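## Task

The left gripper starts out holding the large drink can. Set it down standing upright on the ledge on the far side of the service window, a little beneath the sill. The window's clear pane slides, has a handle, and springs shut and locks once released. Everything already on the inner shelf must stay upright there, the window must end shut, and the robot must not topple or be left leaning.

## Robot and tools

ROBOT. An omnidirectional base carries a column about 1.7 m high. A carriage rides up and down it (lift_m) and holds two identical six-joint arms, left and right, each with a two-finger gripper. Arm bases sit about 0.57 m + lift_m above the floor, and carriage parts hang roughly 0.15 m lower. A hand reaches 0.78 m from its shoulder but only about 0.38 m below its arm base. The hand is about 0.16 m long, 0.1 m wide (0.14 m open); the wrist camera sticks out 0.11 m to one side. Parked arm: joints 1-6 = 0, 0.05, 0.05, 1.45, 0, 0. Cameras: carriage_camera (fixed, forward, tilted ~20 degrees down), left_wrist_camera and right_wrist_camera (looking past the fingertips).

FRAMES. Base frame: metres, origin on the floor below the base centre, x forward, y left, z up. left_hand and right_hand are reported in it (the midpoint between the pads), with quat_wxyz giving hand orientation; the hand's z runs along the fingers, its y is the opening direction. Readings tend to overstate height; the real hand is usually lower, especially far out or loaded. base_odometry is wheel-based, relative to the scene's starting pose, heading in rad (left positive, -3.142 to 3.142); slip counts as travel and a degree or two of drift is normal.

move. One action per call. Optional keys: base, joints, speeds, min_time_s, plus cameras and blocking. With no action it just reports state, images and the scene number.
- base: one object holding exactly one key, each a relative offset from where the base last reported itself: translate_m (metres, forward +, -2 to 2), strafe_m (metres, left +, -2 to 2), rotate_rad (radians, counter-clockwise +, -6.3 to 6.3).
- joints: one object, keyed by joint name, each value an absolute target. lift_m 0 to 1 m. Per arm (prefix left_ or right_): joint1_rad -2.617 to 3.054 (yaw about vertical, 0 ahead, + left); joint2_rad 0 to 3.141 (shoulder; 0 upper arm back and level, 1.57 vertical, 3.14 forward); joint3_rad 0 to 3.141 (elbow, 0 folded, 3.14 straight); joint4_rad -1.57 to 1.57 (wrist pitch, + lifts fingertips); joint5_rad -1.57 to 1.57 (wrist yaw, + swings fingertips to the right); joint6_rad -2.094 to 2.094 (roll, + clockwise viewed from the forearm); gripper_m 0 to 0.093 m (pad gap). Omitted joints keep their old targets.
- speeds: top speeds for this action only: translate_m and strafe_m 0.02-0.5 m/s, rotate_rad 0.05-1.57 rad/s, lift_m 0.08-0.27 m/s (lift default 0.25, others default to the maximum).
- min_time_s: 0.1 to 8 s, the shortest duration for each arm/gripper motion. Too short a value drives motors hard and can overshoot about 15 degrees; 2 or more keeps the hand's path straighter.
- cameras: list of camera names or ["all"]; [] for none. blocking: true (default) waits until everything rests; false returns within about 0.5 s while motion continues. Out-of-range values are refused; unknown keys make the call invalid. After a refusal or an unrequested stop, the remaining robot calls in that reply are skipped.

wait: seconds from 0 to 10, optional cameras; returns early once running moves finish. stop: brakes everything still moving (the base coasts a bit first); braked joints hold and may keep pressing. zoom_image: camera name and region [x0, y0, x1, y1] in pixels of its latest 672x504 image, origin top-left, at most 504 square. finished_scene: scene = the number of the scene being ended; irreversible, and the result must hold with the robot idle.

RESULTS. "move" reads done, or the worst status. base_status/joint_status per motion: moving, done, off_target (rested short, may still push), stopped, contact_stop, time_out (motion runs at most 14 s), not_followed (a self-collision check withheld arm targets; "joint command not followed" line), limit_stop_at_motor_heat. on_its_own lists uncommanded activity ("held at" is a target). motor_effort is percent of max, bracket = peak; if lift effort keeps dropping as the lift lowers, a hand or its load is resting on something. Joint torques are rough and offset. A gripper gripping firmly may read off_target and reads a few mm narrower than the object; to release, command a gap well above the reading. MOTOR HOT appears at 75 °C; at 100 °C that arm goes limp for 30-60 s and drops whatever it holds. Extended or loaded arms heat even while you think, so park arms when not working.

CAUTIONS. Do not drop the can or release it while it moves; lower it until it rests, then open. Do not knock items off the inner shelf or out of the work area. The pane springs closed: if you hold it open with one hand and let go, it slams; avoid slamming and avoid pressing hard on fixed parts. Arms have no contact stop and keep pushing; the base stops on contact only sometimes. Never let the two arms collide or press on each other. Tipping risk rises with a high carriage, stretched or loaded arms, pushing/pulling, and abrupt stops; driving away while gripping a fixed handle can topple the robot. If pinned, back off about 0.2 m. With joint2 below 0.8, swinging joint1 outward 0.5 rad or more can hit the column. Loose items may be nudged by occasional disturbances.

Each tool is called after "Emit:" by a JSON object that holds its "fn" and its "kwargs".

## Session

Emit:
{"fn": "move", "kwargs": {"cameras": ["all"]}}

Scene clock: 0.00 s.
Joint torques (N m): no reading
base_odometry: x=+0.000 y=+0.000 heading=+0.000
base_status: not commanded
joint_positions: lift_m=+0.430 left_joint1_rad=+0.017 left_joint2_rad=+0.604 left_joint3_rad=+0.190 left_joint4_rad=-0.391 left_joint5_rad=+0.010 left_joint6_rad=+0.027 left_gripper_m=+0.06443 right_joint1_rad=+0.000 right_joint2_rad=+0.053 right_joint3_rad=+0.031 right_joint4_rad=+1.417 right_joint5_rad=+0.021 right_joint6_rad=+0.024 right_gripper_m=+0.09396
joint_status: not commanded
motor_effort: lift_m=+26 drive_wheels=-1
left_hand: x=+0.4428 y=+0.3140 z=+1.0435 quat_wxyz=(+0.374, +0.007, +0.928, +0.004) (m; base frame)
right_hand: x=+0.2659 y=-0.3156 z=+1.4286 quat_wxyz=(+0.996, +0.012, +0.088, +0.011) (m; base frame)
pictures: carriage_camera, left_wrist_camera, right_wrist_camera

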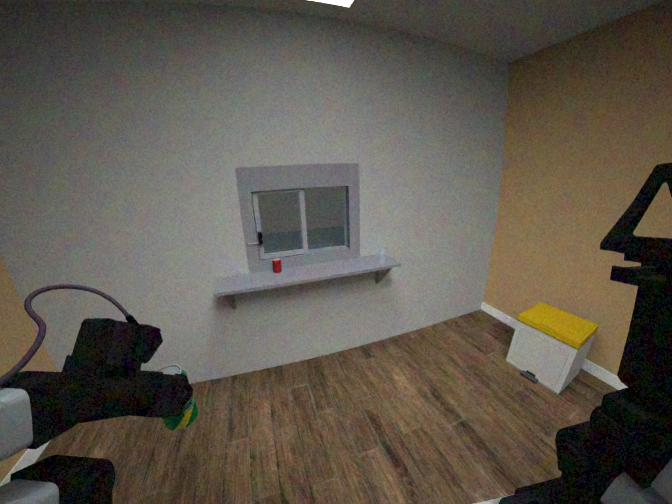

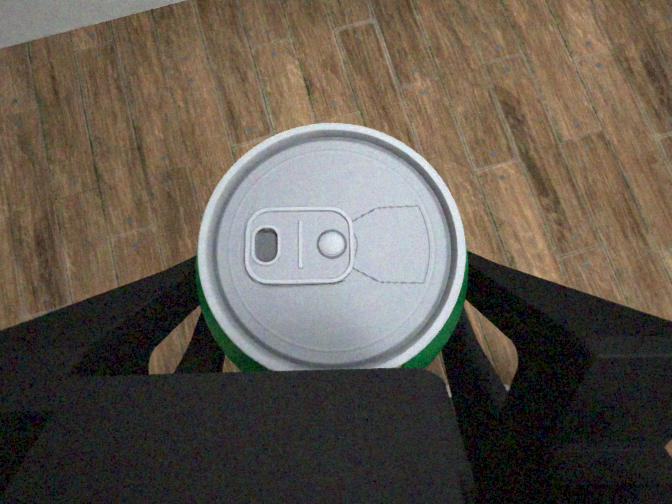

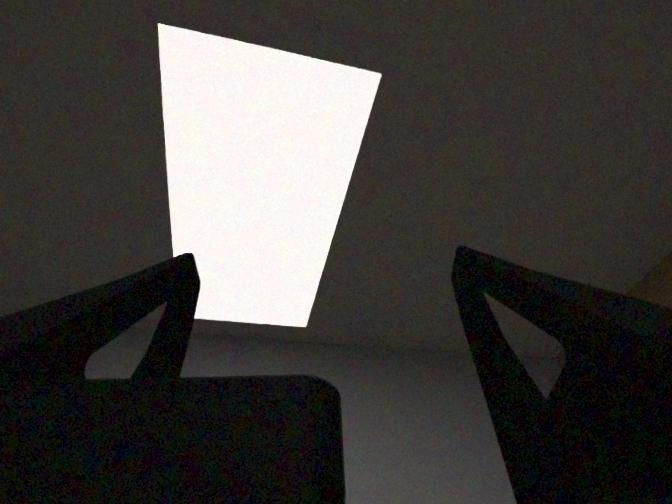

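Emit:
{"fn": "zoom_image", "kwargs": {"camera": "carriage_camera", "region": [200, 140, 420, 320]}}

Scaled by 2.291 from the camera's 672x504 image, which has a finer 960x720 frame.

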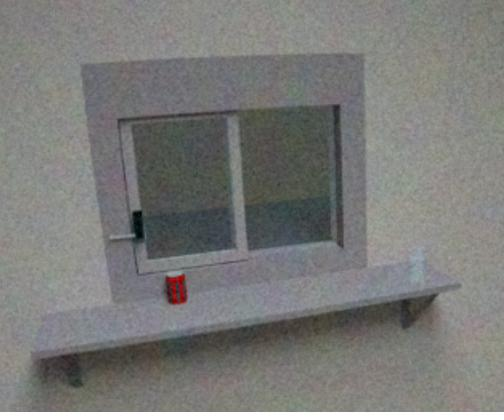

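Emit:
{"fn": "move", "kwargs": {"base": {"rotate_rad": 0.363}, "speeds": {"rotate_rad": 0.6}, "joints": {"left_joint1_rad": 0.194, "left_joint2_rad": 0.661, "left_joint3_rad": 0.760, "left_joint4_rad": -0.880, "left_joint5_rad": 0.0, "left_joint6_rad": 0.0, "right_joint1_rad": 0.407, "right_joint2_rad": 0.604, "right_joint3_rad": 0.409, "right_joint4_rad": 1.299, "right_joint5_rad": 0.306, "right_joint6_rad": 0.608, "right_gripper_m": 0.0}, "min_time_s": 2, "cameras": []}}

Emit:
{"fn": "move", "kwargs": {"base": {"strafe_m": -0.277}, "speeds": {"strafe_m": 0.25}, "cameras": []}}

Emit:
{"fn": "move", "kwargs": {"base": {"translate_m": 0.75}, "speeds": {"translate_m": 0.35}, "cameras": ["carriage_camera"]}}

Scene clock: 76.10 s.
Joint torques (N m): left_arm=[0.55 0.09 9.99 2.66 -0.18 -0.07] | right_arm=[0.62 2.14 8.06 0.43 -0.1 0.02]
move: off_target
base_odometry: x=+0.000 y=+0.000 heading=+0.363
base_status: done
joint_positions: lift_m=+0.430 left_joint1_rad=+0.187 left_joint2_rad=+0.662 left_joint3_rad=+0.713 left_joint4_rad=-0.939 left_joint5_rad=+0.009 left_joint6_rad=+0.013 left_gripper_m=+0.06443 right_joint1_rad=+0.398 right_joint2_rad=+0.594 right_joint3_rad=+0.379 right_joint4_rad=+1.306 right_joint5_rad=+0.298 right_joint6_rad=+0.598 right_gripper_m=+0.00072
joint_status: left_joint4_rad off_target (ended at -0.939, target -0.880); the others done
motor_effort: lift_m=+27(27) drive_wheels=+1(7)
left_hand: x=+0.4264 y=+0.3493 z=+1.1586 quat_wxyz=(+0.334, -0.080, +0.939, +0.029) (m; base frame)
right_hand: x=+0.3909 y=-0.2953 z=+1.4834 quat_wxyz=(+0.861, +0.167, +0.219, +0.428) (m; base frame)
pictures: none
No camera images: "cameras" was empty.

Scene clock: 78.50 s.
Joint torques (N m): left_arm=[0.69 0.16 9.95 2.69 -0.16 -0.07] | right_arm=[0.64 2.11 8.08 0.46 -0.21 0.06]
move: done
base_odometry: x=+0.099 y=-0.259 heading=+0.363
base_status: done
joint_positions: lift_m=+0.430 left_joint1_rad=+0.187 left_joint2_rad=+0.662 left_joint3_rad=+0.713 left_joint4_rad=-0.941 left_joint5_rad=+0.007 left_joint6_rad=+0.012 left_gripper_m=+0.06443 right_joint1_rad=+0.398 right_joint2_rad=+0.594 right_joint3_rad=+0.379 right_joint4_rad=+1.303 right_joint5_rad=+0.302 right_joint6_rad=+0.599 right_gripper_m=+0.00072
joint_status: not commanded
motor_effort: lift_m=+26(28) drive_wheels=-5(10)
left_hand: x=+0.4259 y=+0.3495 z=+1.1581 quat_wxyz=(+0.333, -0.081, +0.939, +0.030) (m; base frame)
right_hand: x=+0.3917 y=-0.2959 z=+1.4829 quat_wxyz=(+0.860, +0.169, +0.220, +0.427) (m; base frame)
pictures: none
No camera images: "cameras" was empty.

Scene clock: 82.40 s.
Joint torques (N m): left_arm=[0.61 0.08 10.04 2.73 -0.16 -0.08] | right_arm=[0.62 1.96 8.02 0.53 -0.21 0.06]
move: done
base_odometry: x=+0.800 y=+0.007 heading=+0.363
base_status: done
joint_positions: lift_m=+0.430 left_joint1_rad=+0.187 left_joint2_rad=+0.663 left_joint3_rad=+0.713 left_joint4_rad=-0.945 left_joint5_rad=+0.007 left_joint6_rad=+0.012 left_gripper_m=+0.06443 right_joint1_rad=+0.398 right_joint2_rad=+0.594 right_joint3_rad=+0.379 right_joint4_rad=+1.300 right_joint5_rad=+0.303 right_joint6_rad=+0.599 right_gripper_m=+0.00072
joint_status: not commanded
motor_effort: lift_m=+26(28) drive_wheels=-3(8)
left_hand: x=+0.4253 y=+0.3494 z=+1.1575 quat_wxyz=(+0.331, -0.081, +0.940, +0.029) (m; base frame)
right_hand: x=+0.3923 y=-0.2957 z=+1.4825 quat_wxyz=(+0.860, +0.169, +0.222, +0.427) (m; base frame)
pictures: carriage_camera

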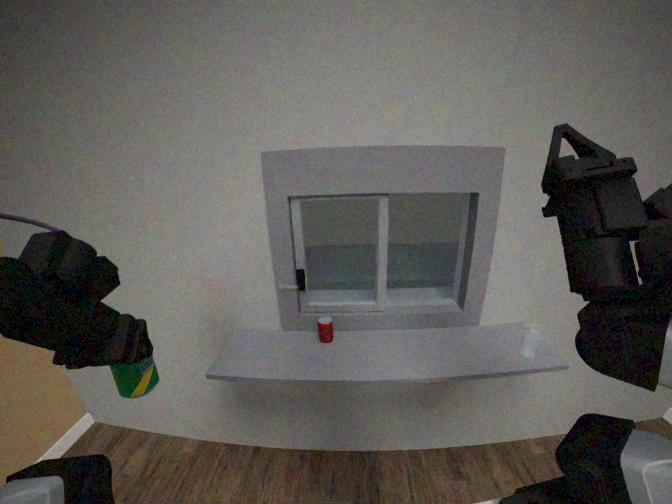

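Emit:
{"fn": "zoom_image", "kwargs": {"camera": "carriage_camera", "region": [200, 140, 400, 390]}}

Emit:
{"fn": "zoom_image", "kwargs": {"camera": "carriage_camera", "region": [400, 140, 580, 390]}}

Scaled by 2.016 from the camera's 672x504 image, which has a finer 960x720 frame.

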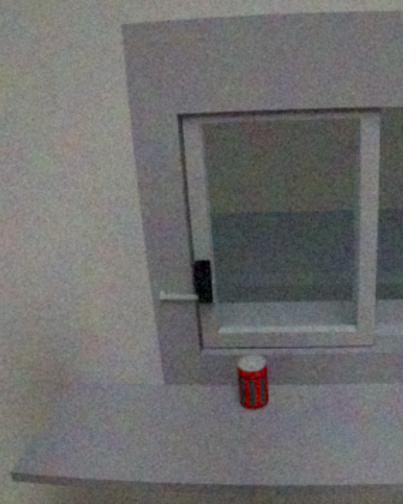

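Scaled by 2.016 from the camera's 672x504 image, which has a finer 960x720 frame.

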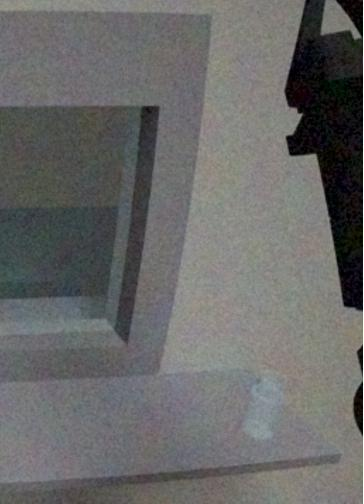

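Emit:
{"fn": "move", "kwargs": {"base": {"translate_m": 0.30}, "speeds": {"translate_m": 0.25}, "cameras": ["carriage_camera"]}}

Emit:
{"fn": "zoom_image", "kwargs": {"camera": "carriage_camera", "region": [200, 120, 420, 420]}}

Emit:
{"fn": "zoom_image", "kwargs": {"camera": "carriage_camera", "region": [400, 120, 620, 420]}}

Scene clock: 130.43 s.
Joint torques (N m): left_arm=[0.54 0.14 9.99 2.73 -0.18 -0.06] | right_arm=[0.62 1.81 8.05 0.54 -0.21 0.06]
move: done
base_odometry: x=+1.080 y=+0.114 heading=+0.363
base_status: done
joint_positions: lift_m=+0.430 left_joint1_rad=+0.187 left_joint2_rad=+0.663 left_joint3_rad=+0.713 left_joint4_rad=-0.946 left_joint5_rad=+0.007 left_joint6_rad=+0.012 left_gripper_m=+0.06443 right_joint1_rad=+0.398 right_joint2_rad=+0.597 right_joint3_rad=+0.379 right_joint4_rad=+1.298 right_joint5_rad=+0.303 right_joint6_rad=+0.599 right_gripper_m=+0.00072
joint_status: not commanded
motor_effort: lift_m=+24(28) drive_wheels=-3(9)
left_hand: x=+0.4250 y=+0.3493 z=+1.1573 quat_wxyz=(+0.330, -0.081, +0.940, +0.029) (m; base frame)
right_hand: x=+0.3940 y=-0.2949 z=+1.4817 quat_wxyz=(+0.860, +0.170, +0.224, +0.426) (m; base frame)
pictures: carriage_camera

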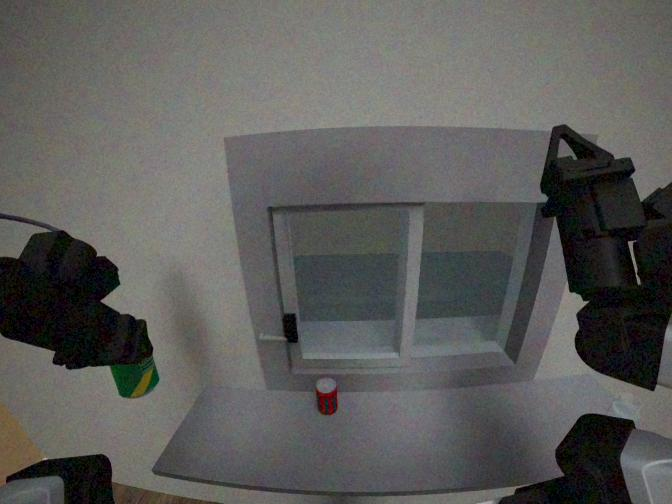

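Scaled by 1.680 from the camera's 672x504 image, which has a finer 960x720 frame.

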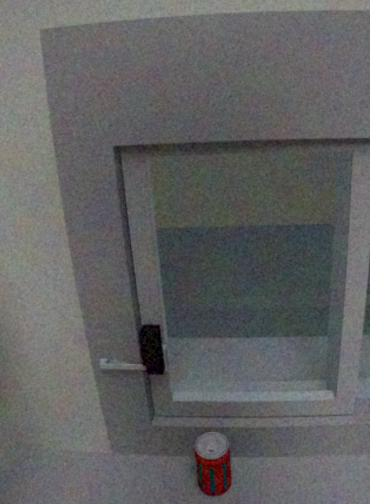

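Scaled by 1.680 from the camera's 672x504 image, which has a finer 960x720 frame.

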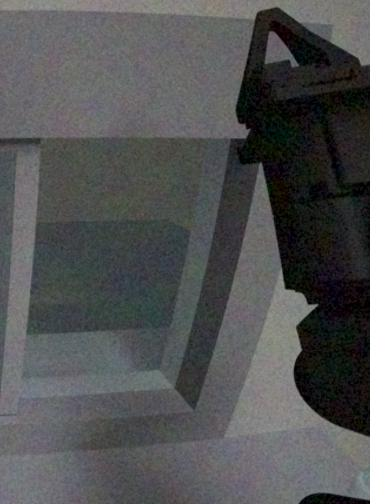

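Emit:
{"fn": "move", "kwargs": {"base": {"strafe_m": -0.038}, "joints": {"lift_m": 0.45}, "speeds": {"strafe_m": 0.1}, "cameras": []}}

Emit:
{"fn": "move", "kwargs": {"base": {"translate_m": 0.061}, "speeds": {"translate_m": 0.1}, "cameras": ["carriage_camera"]}}

Emit:
{"fn": "zoom_image", "kwargs": {"camera": "carriage_camera", "region": [190, 200, 420, 430]}}

Scene clock: 189.20 s.
Joint torques (N m): left_arm=[0.59 0.02 8.98 2.7 -0.15 -0.09] | right_arm=[0.61 1.95 7.28 0.51 -0.22 0.06]
move: done
base_odometry: x=+1.094 y=+0.078 heading=+0.363
base_status: done
joint_positions: lift_m=+0.450 left_joint1_rad=+0.187 left_joint2_rad=+0.663 left_joint3_rad=+0.724 left_joint4_rad=-0.942 left_joint5_rad=+0.007 left_joint6_rad=+0.012 left_gripper_m=+0.06443 right_joint1_rad=+0.398 right_joint2_rad=+0.598 right_joint3_rad=+0.389 right_joint4_rad=+1.297 right_joint5_rad=+0.303 right_joint6_rad=+0.600 right_gripper_m=+0.00071
joint_status: all done
motor_effort: lift_m=+25(31) drive_wheels=-2(8)
left_hand: x=+0.4270 y=+0.3497 z=+1.1824 quat_wxyz=(+0.337, -0.081, +0.938, +0.030) (m; base frame)
right_hand: x=+0.3924 y=-0.2958 z=+1.5053 quat_wxyz=(+0.860, +0.170, +0.220, +0.427) (m; base frame)
pictures: none
No camera images: "cameras" was empty.

Scene clock: 190.50 s.
Joint torques (N m): left_arm=[0.55 0.14 9.03 2.72 -0.14 -0.05] | right_arm=[0.61 1.85 7.38 0.47 -0.22 0.05]
move: done
base_odometry: x=+1.151 y=+0.100 heading=+0.363
base_status: done
joint_positions: lift_m=+0.450 left_joint1_rad=+0.187 left_joint2_rad=+0.663 left_joint3_rad=+0.724 left_joint4_rad=-0.945 left_joint5_rad=+0.007 left_joint6_rad=+0.012 left_gripper_m=+0.06443 right_joint1_rad=+0.398 right_joint2_rad=+0.598 right_joint3_rad=+0.389 right_joint4_rad=+1.296 right_joint5_rad=+0.303 right_joint6_rad=+0.600 right_gripper_m=+0.00071
joint_status: not commanded
motor_effort: lift_m=+27(27) drive_wheels=-3(9)
left_hand: x=+0.4265 y=+0.3496 z=+1.1819 quat_wxyz=(+0.336, -0.081, +0.938, +0.030) (m; base frame)
right_hand: x=+0.3925 y=-0.2957 z=+1.5052 quat_wxyz=(+0.860, +0.170, +0.221, +0.427) (m; base frame)
pictures: carriage_camera

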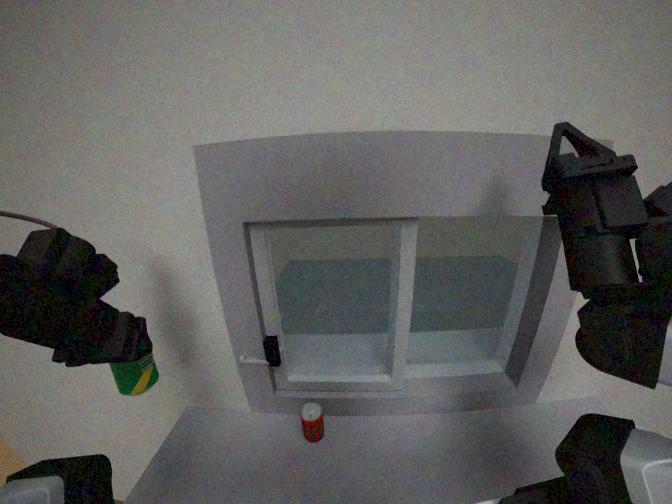

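Scaled by 2.191 from the camera's 672x504 image, which has a finer 960x720 frame.

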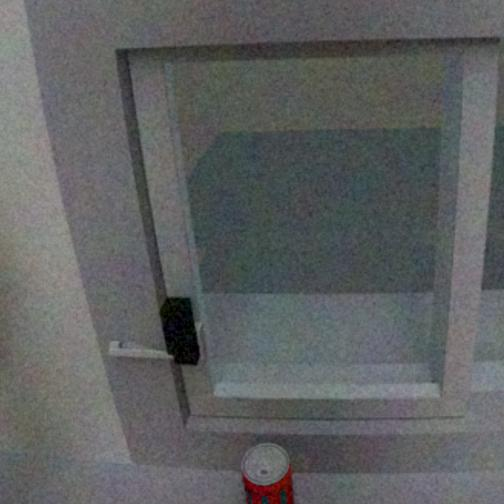

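Emit:
{"fn": "move", "kwargs": {"cameras": ["left_wrist_camera"]}}

Emit:
{"fn": "zoom_image", "kwargs": {"camera": "left_wrist_camera", "region": [160, 100, 500, 400]}}

Scene clock: 228.80 s.
Joint torques (N m): left_arm=[0.55 0.1 8.99 2.76 -0.15 -0.07] | right_arm=[0.62 1.81 7.28 0.54 -0.22 0.05]
base_odometry: x=+1.151 y=+0.100 heading=+0.363
base_status: done
joint_positions: lift_m=+0.450 left_joint1_rad=+0.187 left_joint2_rad=+0.663 left_joint3_rad=+0.724 left_joint4_rad=-0.945 left_joint5_rad=+0.007 left_joint6_rad=+0.012 left_gripper_m=+0.06443 right_joint1_rad=+0.398 right_joint2_rad=+0.598 right_joint3_rad=+0.389 right_joint4_rad=+1.296 right_joint5_rad=+0.303 right_joint6_rad=+0.600 right_gripper_m=+0.00071
joint_status: not commanded
motor_effort: lift_m=+27(27) drive_wheels=-3(9)
left_hand: x=+0.4265 y=+0.3496 z=+1.1819 quat_wxyz=(+0.336, -0.081, +0.938, +0.030) (m; base frame)
right_hand: x=+0.3925 y=-0.2957 z=+1.5052 quat_wxyz=(+0.860, +0.170, +0.221, +0.427) (m; base frame)
pictures: left_wrist_camera

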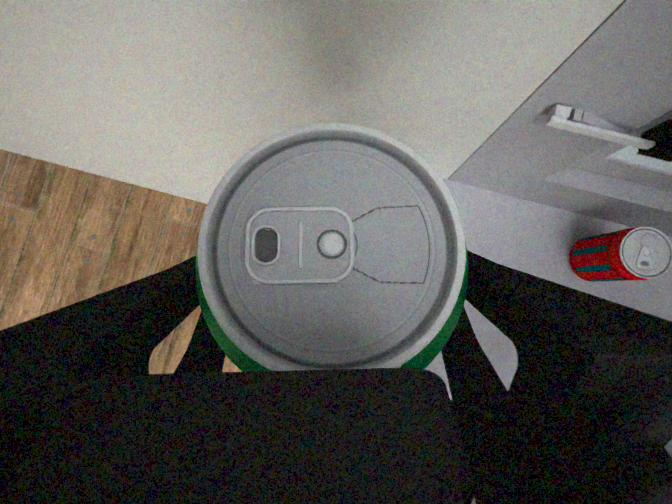

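Scaled by 1.482 from the camera's 672x504 image, which has a finer 960x720 frame.

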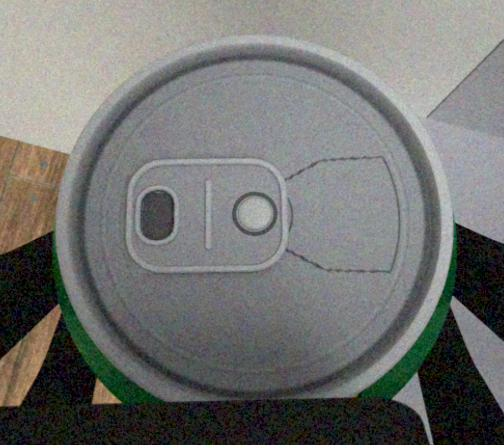

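Emit:
{"fn": "move", "kwargs": {"cameras": ["all"]}}

Scene clock: 255.07 s.
Joint torques (N m): left_arm=[0.65 0.08 9.07 2.73 -0.14 -0.04] | right_arm=[0.61 1.81 7.3 0.54 -0.22 0.05]
base_odometry: x=+1.151 y=+0.100 heading=+0.363
base_status: done
joint_positions: lift_m=+0.450 left_joint1_rad=+0.187 left_joint2_rad=+0.663 left_joint3_rad=+0.724 left_joint4_rad=-0.945 left_joint5_rad=+0.007 left_joint6_rad=+0.012 left_gripper_m=+0.06443 right_joint1_rad=+0.398 right_joint2_rad=+0.598 right_joint3_rad=+0.389 right_joint4_rad=+1.296 right_joint5_rad=+0.303 right_joint6_rad=+0.600 right_gripper_m=+0.00071
joint_status: not commanded
motor_effort: lift_m=+25(27) drive_wheels=-3(9)
left_hand: x=+0.4265 y=+0.3496 z=+1.1819 quat_wxyz=(+0.336, -0.081, +0.938, +0.030) (m; base frame)
right_hand: x=+0.3925 y=-0.2957 z=+1.5052 quat_wxyz=(+0.860, +0.170, +0.221, +0.427) (m; base frame)
pictures: carriage_camera, left_wrist_camera, right_wrist_camera

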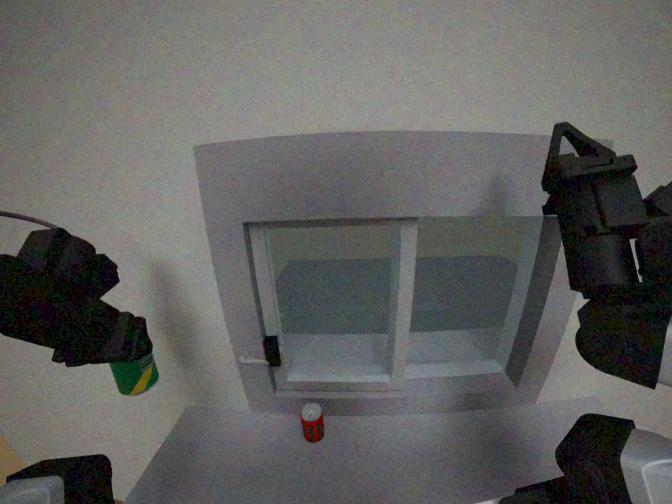

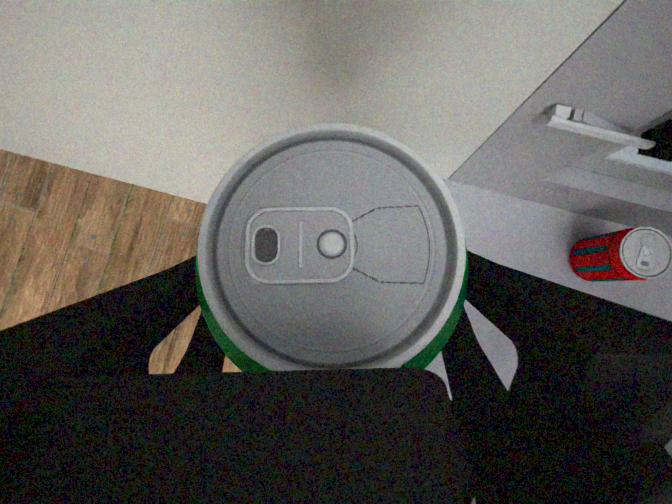

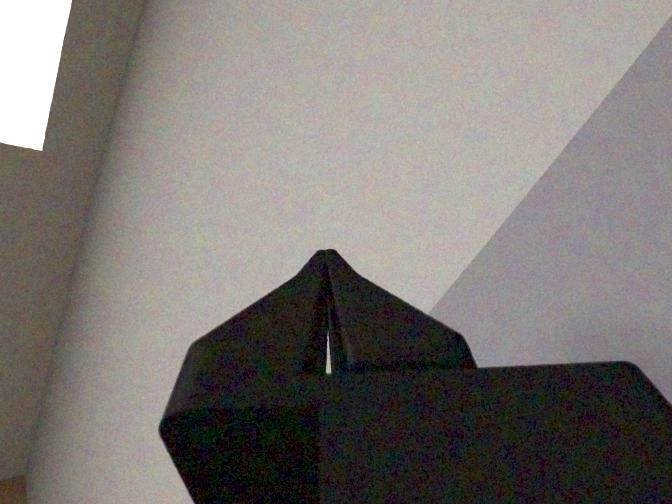

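Emit:
{"fn": "zoom_image", "kwargs": {"camera": "carriage_camera", "region": [90, 320, 190, 410]}}

Emit:
{"fn": "zoom_image", "kwargs": {"camera": "left_wrist_camera", "region": [180, 100, 490, 400]}}

Emit:
{"fn": "move", "kwargs": {"joints": {"right_joint1_rad": 1.2, "right_joint2_rad": 1.4, "right_joint3_rad": 0.7, "right_joint4_rad": 1.2, "right_joint5_rad": 0.9, "right_joint6_rad": 1.2, "right_gripper_m": 0.0}, "min_time_s": 2, "cameras": []}}

Emit:
{"fn": "move", "kwargs": {"joints": {"right_joint1_rad": 1.318, "right_joint2_rad": 2.606, "right_joint3_rad": 1.602, "right_joint4_rad": 1.003, "right_joint5_rad": 1.118, "right_joint6_rad": 1.58}, "min_time_s": 2.5, "cameras": ["right_wrist_camera", "carriage_camera"]}}

Scaled by 5.040 from the camera's 672x504 image, which has a finer 960x720 frame.

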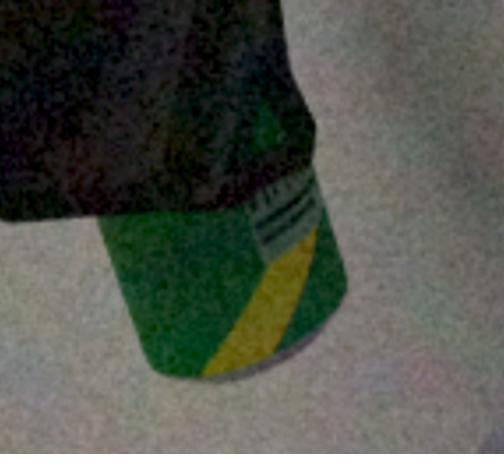

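Scaled by 1.626 from the camera's 672x504 image, which has a finer 960x720 frame.

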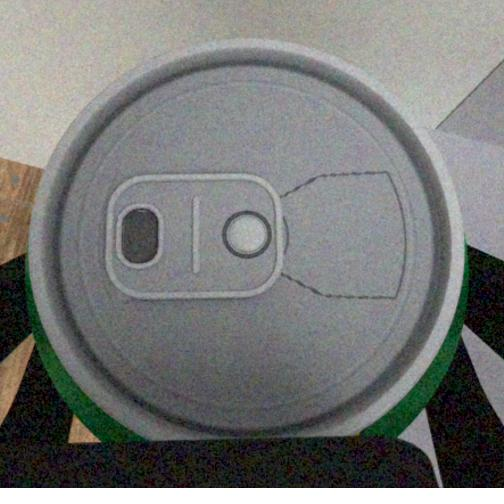

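Scene clock: 275.97 s.
Joint torques (N m): left_arm=[0.59 0.16 8.98 2.73 -0.16 -0.08] | right_arm=[0.54 -2.86 8.21 1.37 -0.21 0]
move: done
base_odometry: x=+1.151 y=+0.100 heading=+0.363
base_status: not commanded
joint_positions: lift_m=+0.450 left_joint1_rad=+0.187 left_joint2_rad=+0.663 left_joint3_rad=+0.724 left_joint4_rad=-0.945 left_joint5_rad=+0.007 left_joint6_rad=+0.012 left_gripper_m=+0.06443 right_joint1_rad=+1.192 right_joint2_rad=+1.390 right_joint3_rad=+0.670 right_joint4_rad=+1.203 right_joint5_rad=+0.891 right_joint6_rad=+1.189 right_gripper_m=+0.00071
joint_status: all done
motor_effort: lift_m=+27(28) drive_wheels=-3(3)
left_hand: x=+0.4265 y=+0.3496 z=+1.1819 quat_wxyz=(+0.336, -0.081, +0.938, +0.030) (m; base frame)
right_hand: x=+0.4783 y=-0.0286 z=+1.3643 quat_wxyz=(+0.494, +0.368, +0.468, +0.634) (m; base frame)
pictures: none
No camera images: "cameras" was empty.

Scene clock: 278.77 s.
Joint torques (N m): left_arm=[0.59 0.03 9.14 2.74 -0.14 -0.04] | right_arm=[0.59 -9.48 7.28 1.64 0.05 0.04]
move: done
base_odometry: x=+1.151 y=+0.100 heading=+0.363
base_status: not commanded
joint_positions: lift_m=+0.450 left_joint1_rad=+0.187 left_joint2_rad=+0.663 left_joint3_rad=+0.724 left_joint4_rad=-0.945 left_joint5_rad=+0.007 left_joint6_rad=+0.012 left_gripper_m=+0.06443 right_joint1_rad=+1.309 right_joint2_rad=+2.589 right_joint3_rad=+1.575 right_joint4_rad=+1.005 right_joint5_rad=+1.109 right_joint6_rad=+1.571 right_gripper_m=+0.00071
joint_status: all done
motor_effort: lift_m=+25(28) drive_wheels=-3(3)
left_hand: x=+0.4265 y=+0.3496 z=+1.1819 quat_wxyz=(+0.336, -0.081, +0.938, +0.030) (m; base frame)
right_hand: x=+0.5195 y=+0.2048 z=+1.0974 quat_wxyz=(+0.449, +0.446, +0.550, +0.545) (m; base frame)
pictures: carriage_camera, right_wrist_camera

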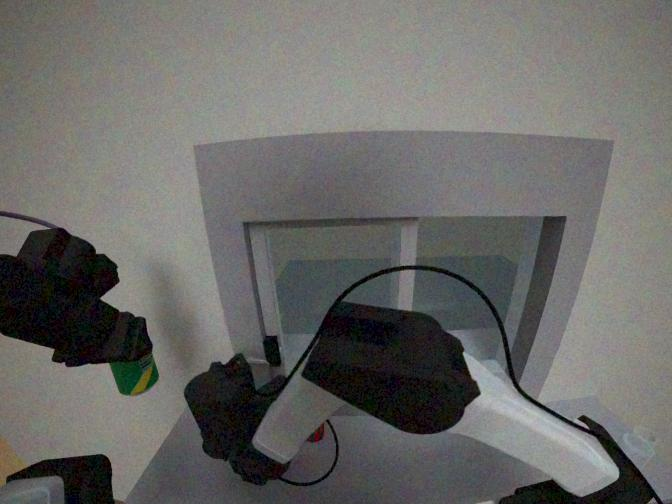

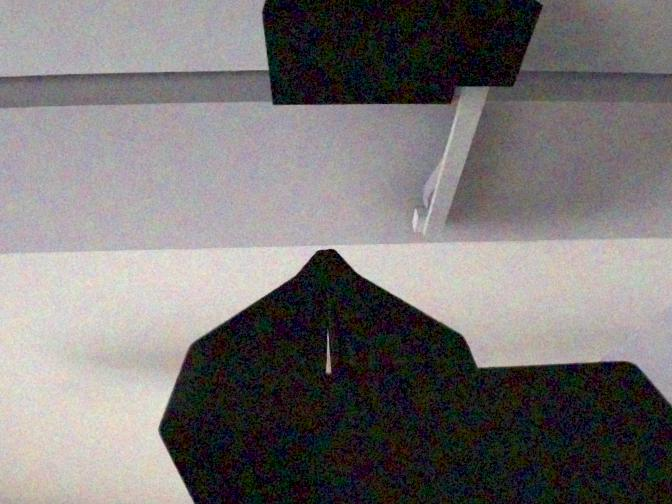

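Emit:
{"fn": "move", "kwargs": {"joints": {"right_joint1_rad": 1.2436, "right_joint2_rad": 2.653, "right_joint3_rad": 1.614, "right_joint4_rad": 1.056, "right_joint5_rad": 1.0436, "right_joint6_rad": 1.58}, "min_time_s": 2, "cameras": ["right_wrist_camera", "carriage_camera"]}}

Scene clock: 311.37 s.
Joint torques (N m): left_arm=[0.55 -0.03 9.11 2.73 -0.15 -0.07] | right_arm=[-0.88 -9.36 7.2 1.8 -0.11 0.02]
move: done
base_odometry: x=+1.151 y=+0.100 heading=+0.363
base_status: not commanded
joint_positions: lift_m=+0.450 left_joint1_rad=+0.187 left_joint2_rad=+0.663 left_joint3_rad=+0.724 left_joint4_rad=-0.945 left_joint5_rad=+0.007 left_joint6_rad=+0.012 left_gripper_m=+0.06443 right_joint1_rad=+1.252 right_joint2_rad=+2.633 right_joint3_rad=+1.587 right_joint4_rad=+1.041 right_joint5_rad=+1.052 right_joint6_rad=+1.571 right_gripper_m=+0.00071
joint_status: all done
motor_effort: lift_m=+24(28) drive_wheels=-3(3)
left_hand: x=+0.4265 y=+0.3496 z=+1.1819 quat_wxyz=(+0.336, -0.081, +0.938, +0.030) (m; base frame)
right_hand: x=+0.5467 y=+0.1968 z=+1.0819 quat_wxyz=(+0.448, +0.447, +0.549, +0.546) (m; base frame)
pictures: carriage_camera, right_wrist_camera

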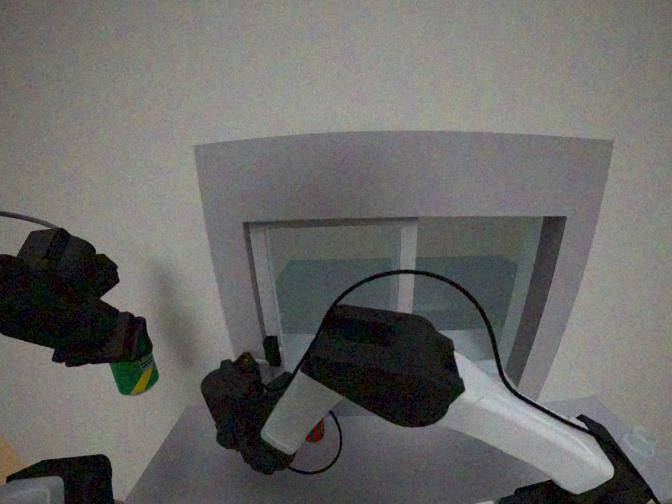

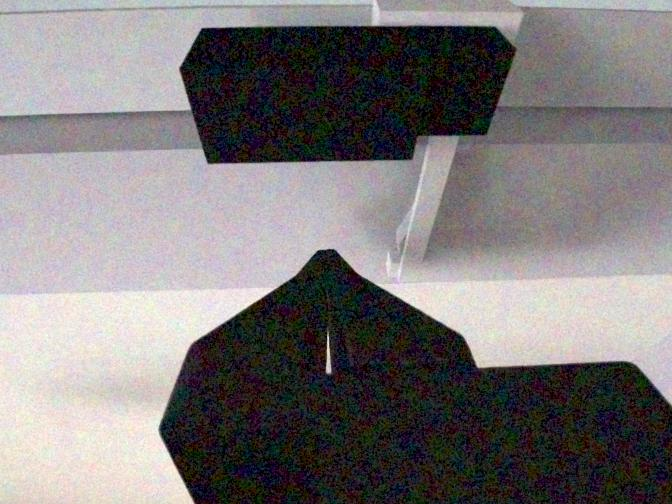

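Emit:
{"fn": "move", "kwargs": {"joints": {"right_joint1_rad": 1.211, "right_joint2_rad": 2.488, "right_joint3_rad": 1.320, "right_joint4_rad": 1.204, "right_joint5_rad": 1.083, "right_joint6_rad": 1.58}, "min_time_s": 2, "cameras": ["right_wrist_camera"]}}

Emit:
{"fn": "move", "kwargs": {"joints": {"right_joint1_rad": 1.165, "right_joint2_rad": 2.406, "right_joint3_rad": 1.121, "right_joint4_rad": 1.325, "right_joint5_rad": 1.103, "right_joint6_rad": 1.58}, "min_time_s": 2, "cameras": ["right_wrist_camera", "carriage_camera"]}}

Scene clock: 363.17 s.
Joint torques (N m): left_arm=[0.7 0.06 9.03 2.7 -0.13 -0.08] | right_arm=[-1.89 -13.7 3.4 1.79 0.28 0.01]
move: off_target
base_odometry: x=+1.151 y=+0.100 heading=+0.363
base_status: not commanded
joint_positions: lift_m=+0.450 left_joint1_rad=+0.187 left_joint2_rad=+0.663 left_joint3_rad=+0.724 left_joint4_rad=-0.945 left_joint5_rad=+0.007 left_joint6_rad=+0.012 left_gripper_m=+0.06443 right_joint1_rad=+1.231 right_joint2_rad=+2.538 right_joint3_rad=+1.332 right_joint4_rad=+1.191 right_joint5_rad=+1.054 right_joint6_rad=+1.571 right_gripper_m=+0.00071
joint_status: right_joint1_rad off_target (ended at +1.231, target +1.211); right_joint5_rad off_target (ended at +1.054, target +1.083); the others done
motor_effort: lift_m=+26(28) drive_wheels=-3(3)
left_hand: x=+0.4265 y=+0.3496 z=+1.1819 quat_wxyz=(+0.336, -0.081, +0.938, +0.030) (m; base frame)
right_hand: x=+0.5426 y=+0.1476 z=+1.0761 quat_wxyz=(+0.456, +0.452, +0.547, +0.537) (m; base frame)
pictures: right_wrist_camera

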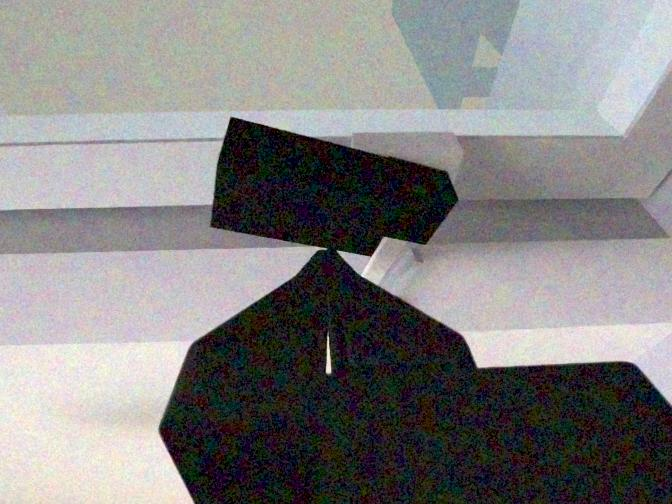

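Scene clock: 365.47 s.
Joint torques (N m): left_arm=[0.55 0.12 9.05 2.71 -0.16 -0.05] | right_arm=[-1.7 -12.57 2.97 1.8 0.26 0.02]
move: off_target
base_odometry: x=+1.151 y=+0.100 heading=+0.363
base_status: not commanded
joint_positions: lift_m=+0.450 left_joint1_rad=+0.187 left_joint2_rad=+0.663 left_joint3_rad=+0.724 left_joint4_rad=-0.945 left_joint5_rad=+0.007 left_joint6_rad=+0.012 left_gripper_m=+0.06443 right_joint1_rad=+1.183 right_joint2_rad=+2.452 right_joint3_rad=+1.133 right_joint4_rad=+1.313 right_joint5_rad=+1.076 right_joint6_rad=+1.571 right_gripper_m=+0.00071
joint_status: right_joint5_rad off_target (ended at +1.076, target +1.103); the others done
motor_effort: lift_m=+24(28) drive_wheels=-3(3)
left_hand: x=+0.4265 y=+0.3496 z=+1.1819 quat_wxyz=(+0.336, -0.081, +0.938, +0.030) (m; base frame)
right_hand: x=+0.5505 y=+0.0923 z=+1.0806 quat_wxyz=(+0.473, +0.472, +0.528, +0.524) (m; base frame)
pictures: carriage_camera, right_wrist_camera

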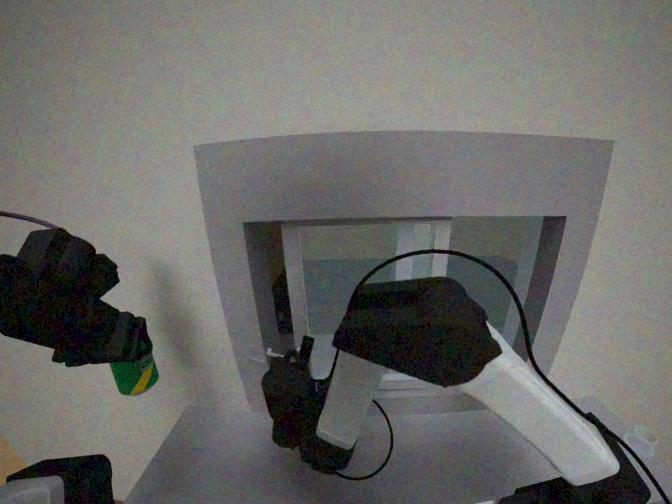

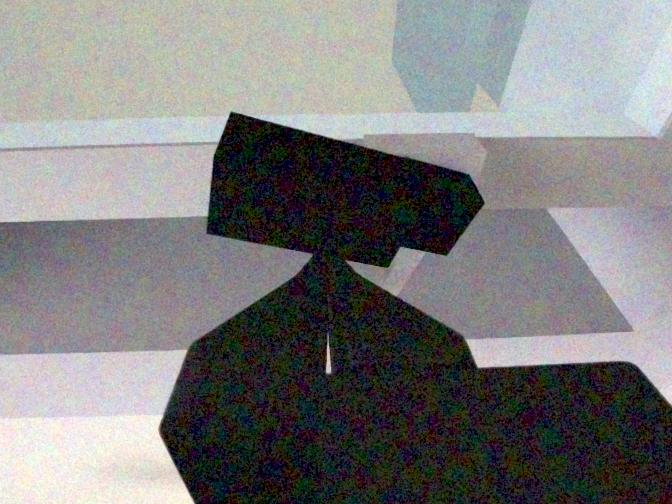

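Emit:
{"fn": "move", "kwargs": {"joints": {"right_joint1_rad": 1.104, "right_joint2_rad": 2.338, "right_joint3_rad": 0.912, "right_joint4_rad": 1.464, "right_joint5_rad": 1.033, "right_joint6_rad": 1.58}, "min_time_s": 2, "cameras": ["right_wrist_camera"]}}

Emit:
{"fn": "move", "kwargs": {"joints": {"right_joint1_rad": 1.030, "right_joint2_rad": 2.289, "right_joint3_rad": 0.723, "right_joint4_rad": 1.570, "right_joint5_rad": 0.959, "right_joint6_rad": 1.58}, "min_time_s": 2, "cameras": ["right_wrist_camera", "carriage_camera"]}}

Emit:
{"fn": "move", "kwargs": {"joints": {"right_joint1_rad": 0.938, "right_joint2_rad": 2.186, "right_joint3_rad": 0.566, "right_joint4_rad": 1.563, "right_joint5_rad": 0.865, "right_joint6_rad": 1.58}, "min_time_s": 2, "cameras": ["right_wrist_camera", "carriage_camera"]}}

Scene clock: 376.00 s.
Joint torques (N m): left_arm=[0.54 0.01 9.11 2.74 -0.15 -0.09] | right_arm=[-1.68 -11.33 2.44 1.82 0.09 0.02]
move: done
base_odometry: x=+1.151 y=+0.100 heading=+0.363
base_status: not commanded
joint_positions: lift_m=+0.450 left_joint1_rad=+0.187 left_joint2_rad=+0.663 left_joint3_rad=+0.724 left_joint4_rad=-0.945 left_joint5_rad=+0.007 left_joint6_rad=+0.012 left_gripper_m=+0.06443 right_joint1_rad=+1.122 right_joint2_rad=+2.380 right_joint3_rad=+0.923 right_joint4_rad=+1.451 right_joint5_rad=+1.022 right_joint6_rad=+1.572 right_gripper_m=+0.00071
joint_status: all done
motor_effort: lift_m=+25(28) drive_wheels=-3(3)
left_hand: x=+0.4265 y=+0.3496 z=+1.1819 quat_wxyz=(+0.336, -0.081, +0.938, +0.030) (m; base frame)
right_hand: x=+0.5547 y=+0.0410 z=+1.0808 quat_wxyz=(+0.475, +0.474, +0.526, +0.523) (m; base frame)
pictures: right_wrist_camera

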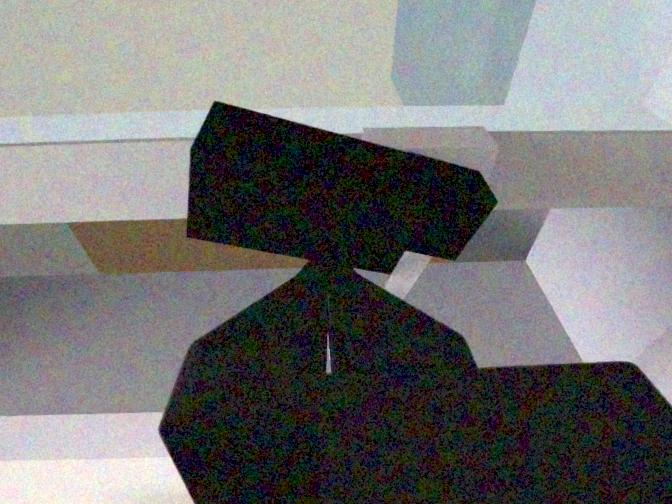

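Scene clock: 378.30 s.
Joint torques (N m): left_arm=[0.55 -0.02 9.03 2.75 -0.18 -0.07] | right_arm=[-1.54 -10.26 1.96 1.91 0.08 0.02]
move: done
base_odometry: x=+1.151 y=+0.100 heading=+0.363
base_status: not commanded
joint_positions: lift_m=+0.450 left_joint1_rad=+0.187 left_joint2_rad=+0.663 left_joint3_rad=+0.724 left_joint4_rad=-0.945 left_joint5_rad=+0.007 left_joint6_rad=+0.012 left_gripper_m=+0.06443 right_joint1_rad=+1.046 right_joint2_rad=+2.329 right_joint3_rad=+0.732 right_joint4_rad=+1.551 right_joint5_rad=+0.952 right_joint6_rad=+1.572 right_gripper_m=+0.00071
joint_status: all done
joint sent to its limit — right_joint4_rad, upper limit.
motor_effort: lift_m=+26(28) drive_wheels=-3(3)
left_hand: x=+0.4265 y=+0.3496 z=+1.1819 quat_wxyz=(+0.336, -0.081, +0.938, +0.030) (m; base frame)
right_hand: x=+0.5579 y=-0.0108 z=+1.0738 quat_wxyz=(+0.479, +0.473, +0.538, +0.508) (m; base frame)
pictures: carriage_camera, right_wrist_camera

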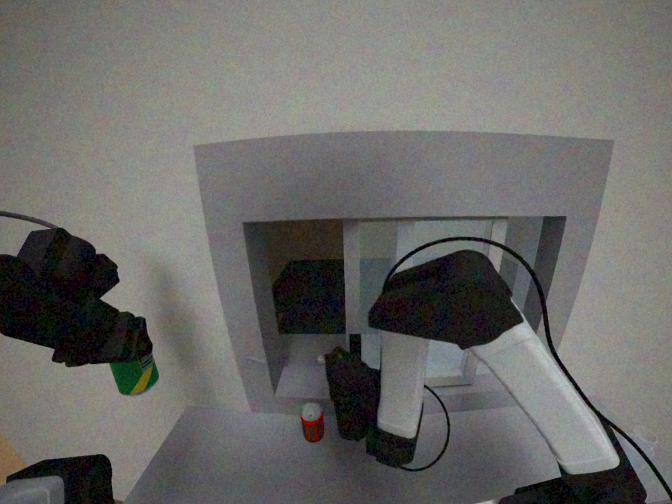

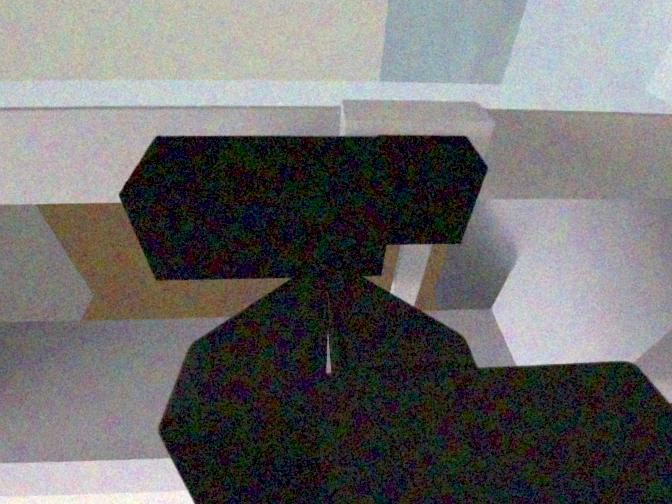

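Scene clock: 380.60 s.
Joint torques (N m): left_arm=[0.62 0.03 9.14 2.73 -0.14 -0.05] | right_arm=[-1.61 -9.11 1.77 1.87 0.09 0.01]
move: done
base_odometry: x=+1.151 y=+0.100 heading=+0.363
base_status: not commanded
joint_positions: lift_m=+0.450 left_joint1_rad=+0.187 left_joint2_rad=+0.663 left_joint3_rad=+0.724 left_joint4_rad=-0.945 left_joint5_rad=+0.007 left_joint6_rad=+0.012 left_gripper_m=+0.06443 right_joint1_rad=+0.955 right_joint2_rad=+2.221 right_joint3_rad=+0.576 right_joint4_rad=+1.557 right_joint5_rad=+0.859 right_joint6_rad=+1.572 right_gripper_m=+0.00071
joint_status: all done
motor_effort: lift_m=+25(28) drive_wheels=-3(3)
left_hand: x=+0.4265 y=+0.3496 z=+1.1819 quat_wxyz=(+0.336, -0.081, +0.938, +0.030) (m; base frame)
right_hand: x=+0.5633 y=-0.0548 z=+1.0811 quat_wxyz=(+0.478, +0.472, +0.553, +0.492) (m; base frame)
pictures: carriage_camera, right_wrist_camera

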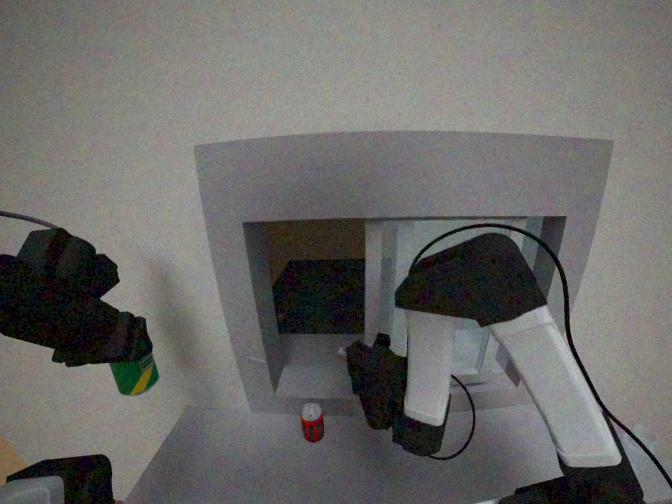

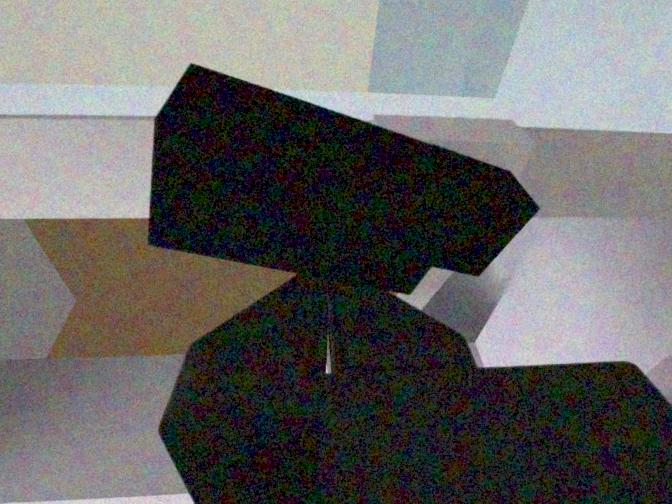

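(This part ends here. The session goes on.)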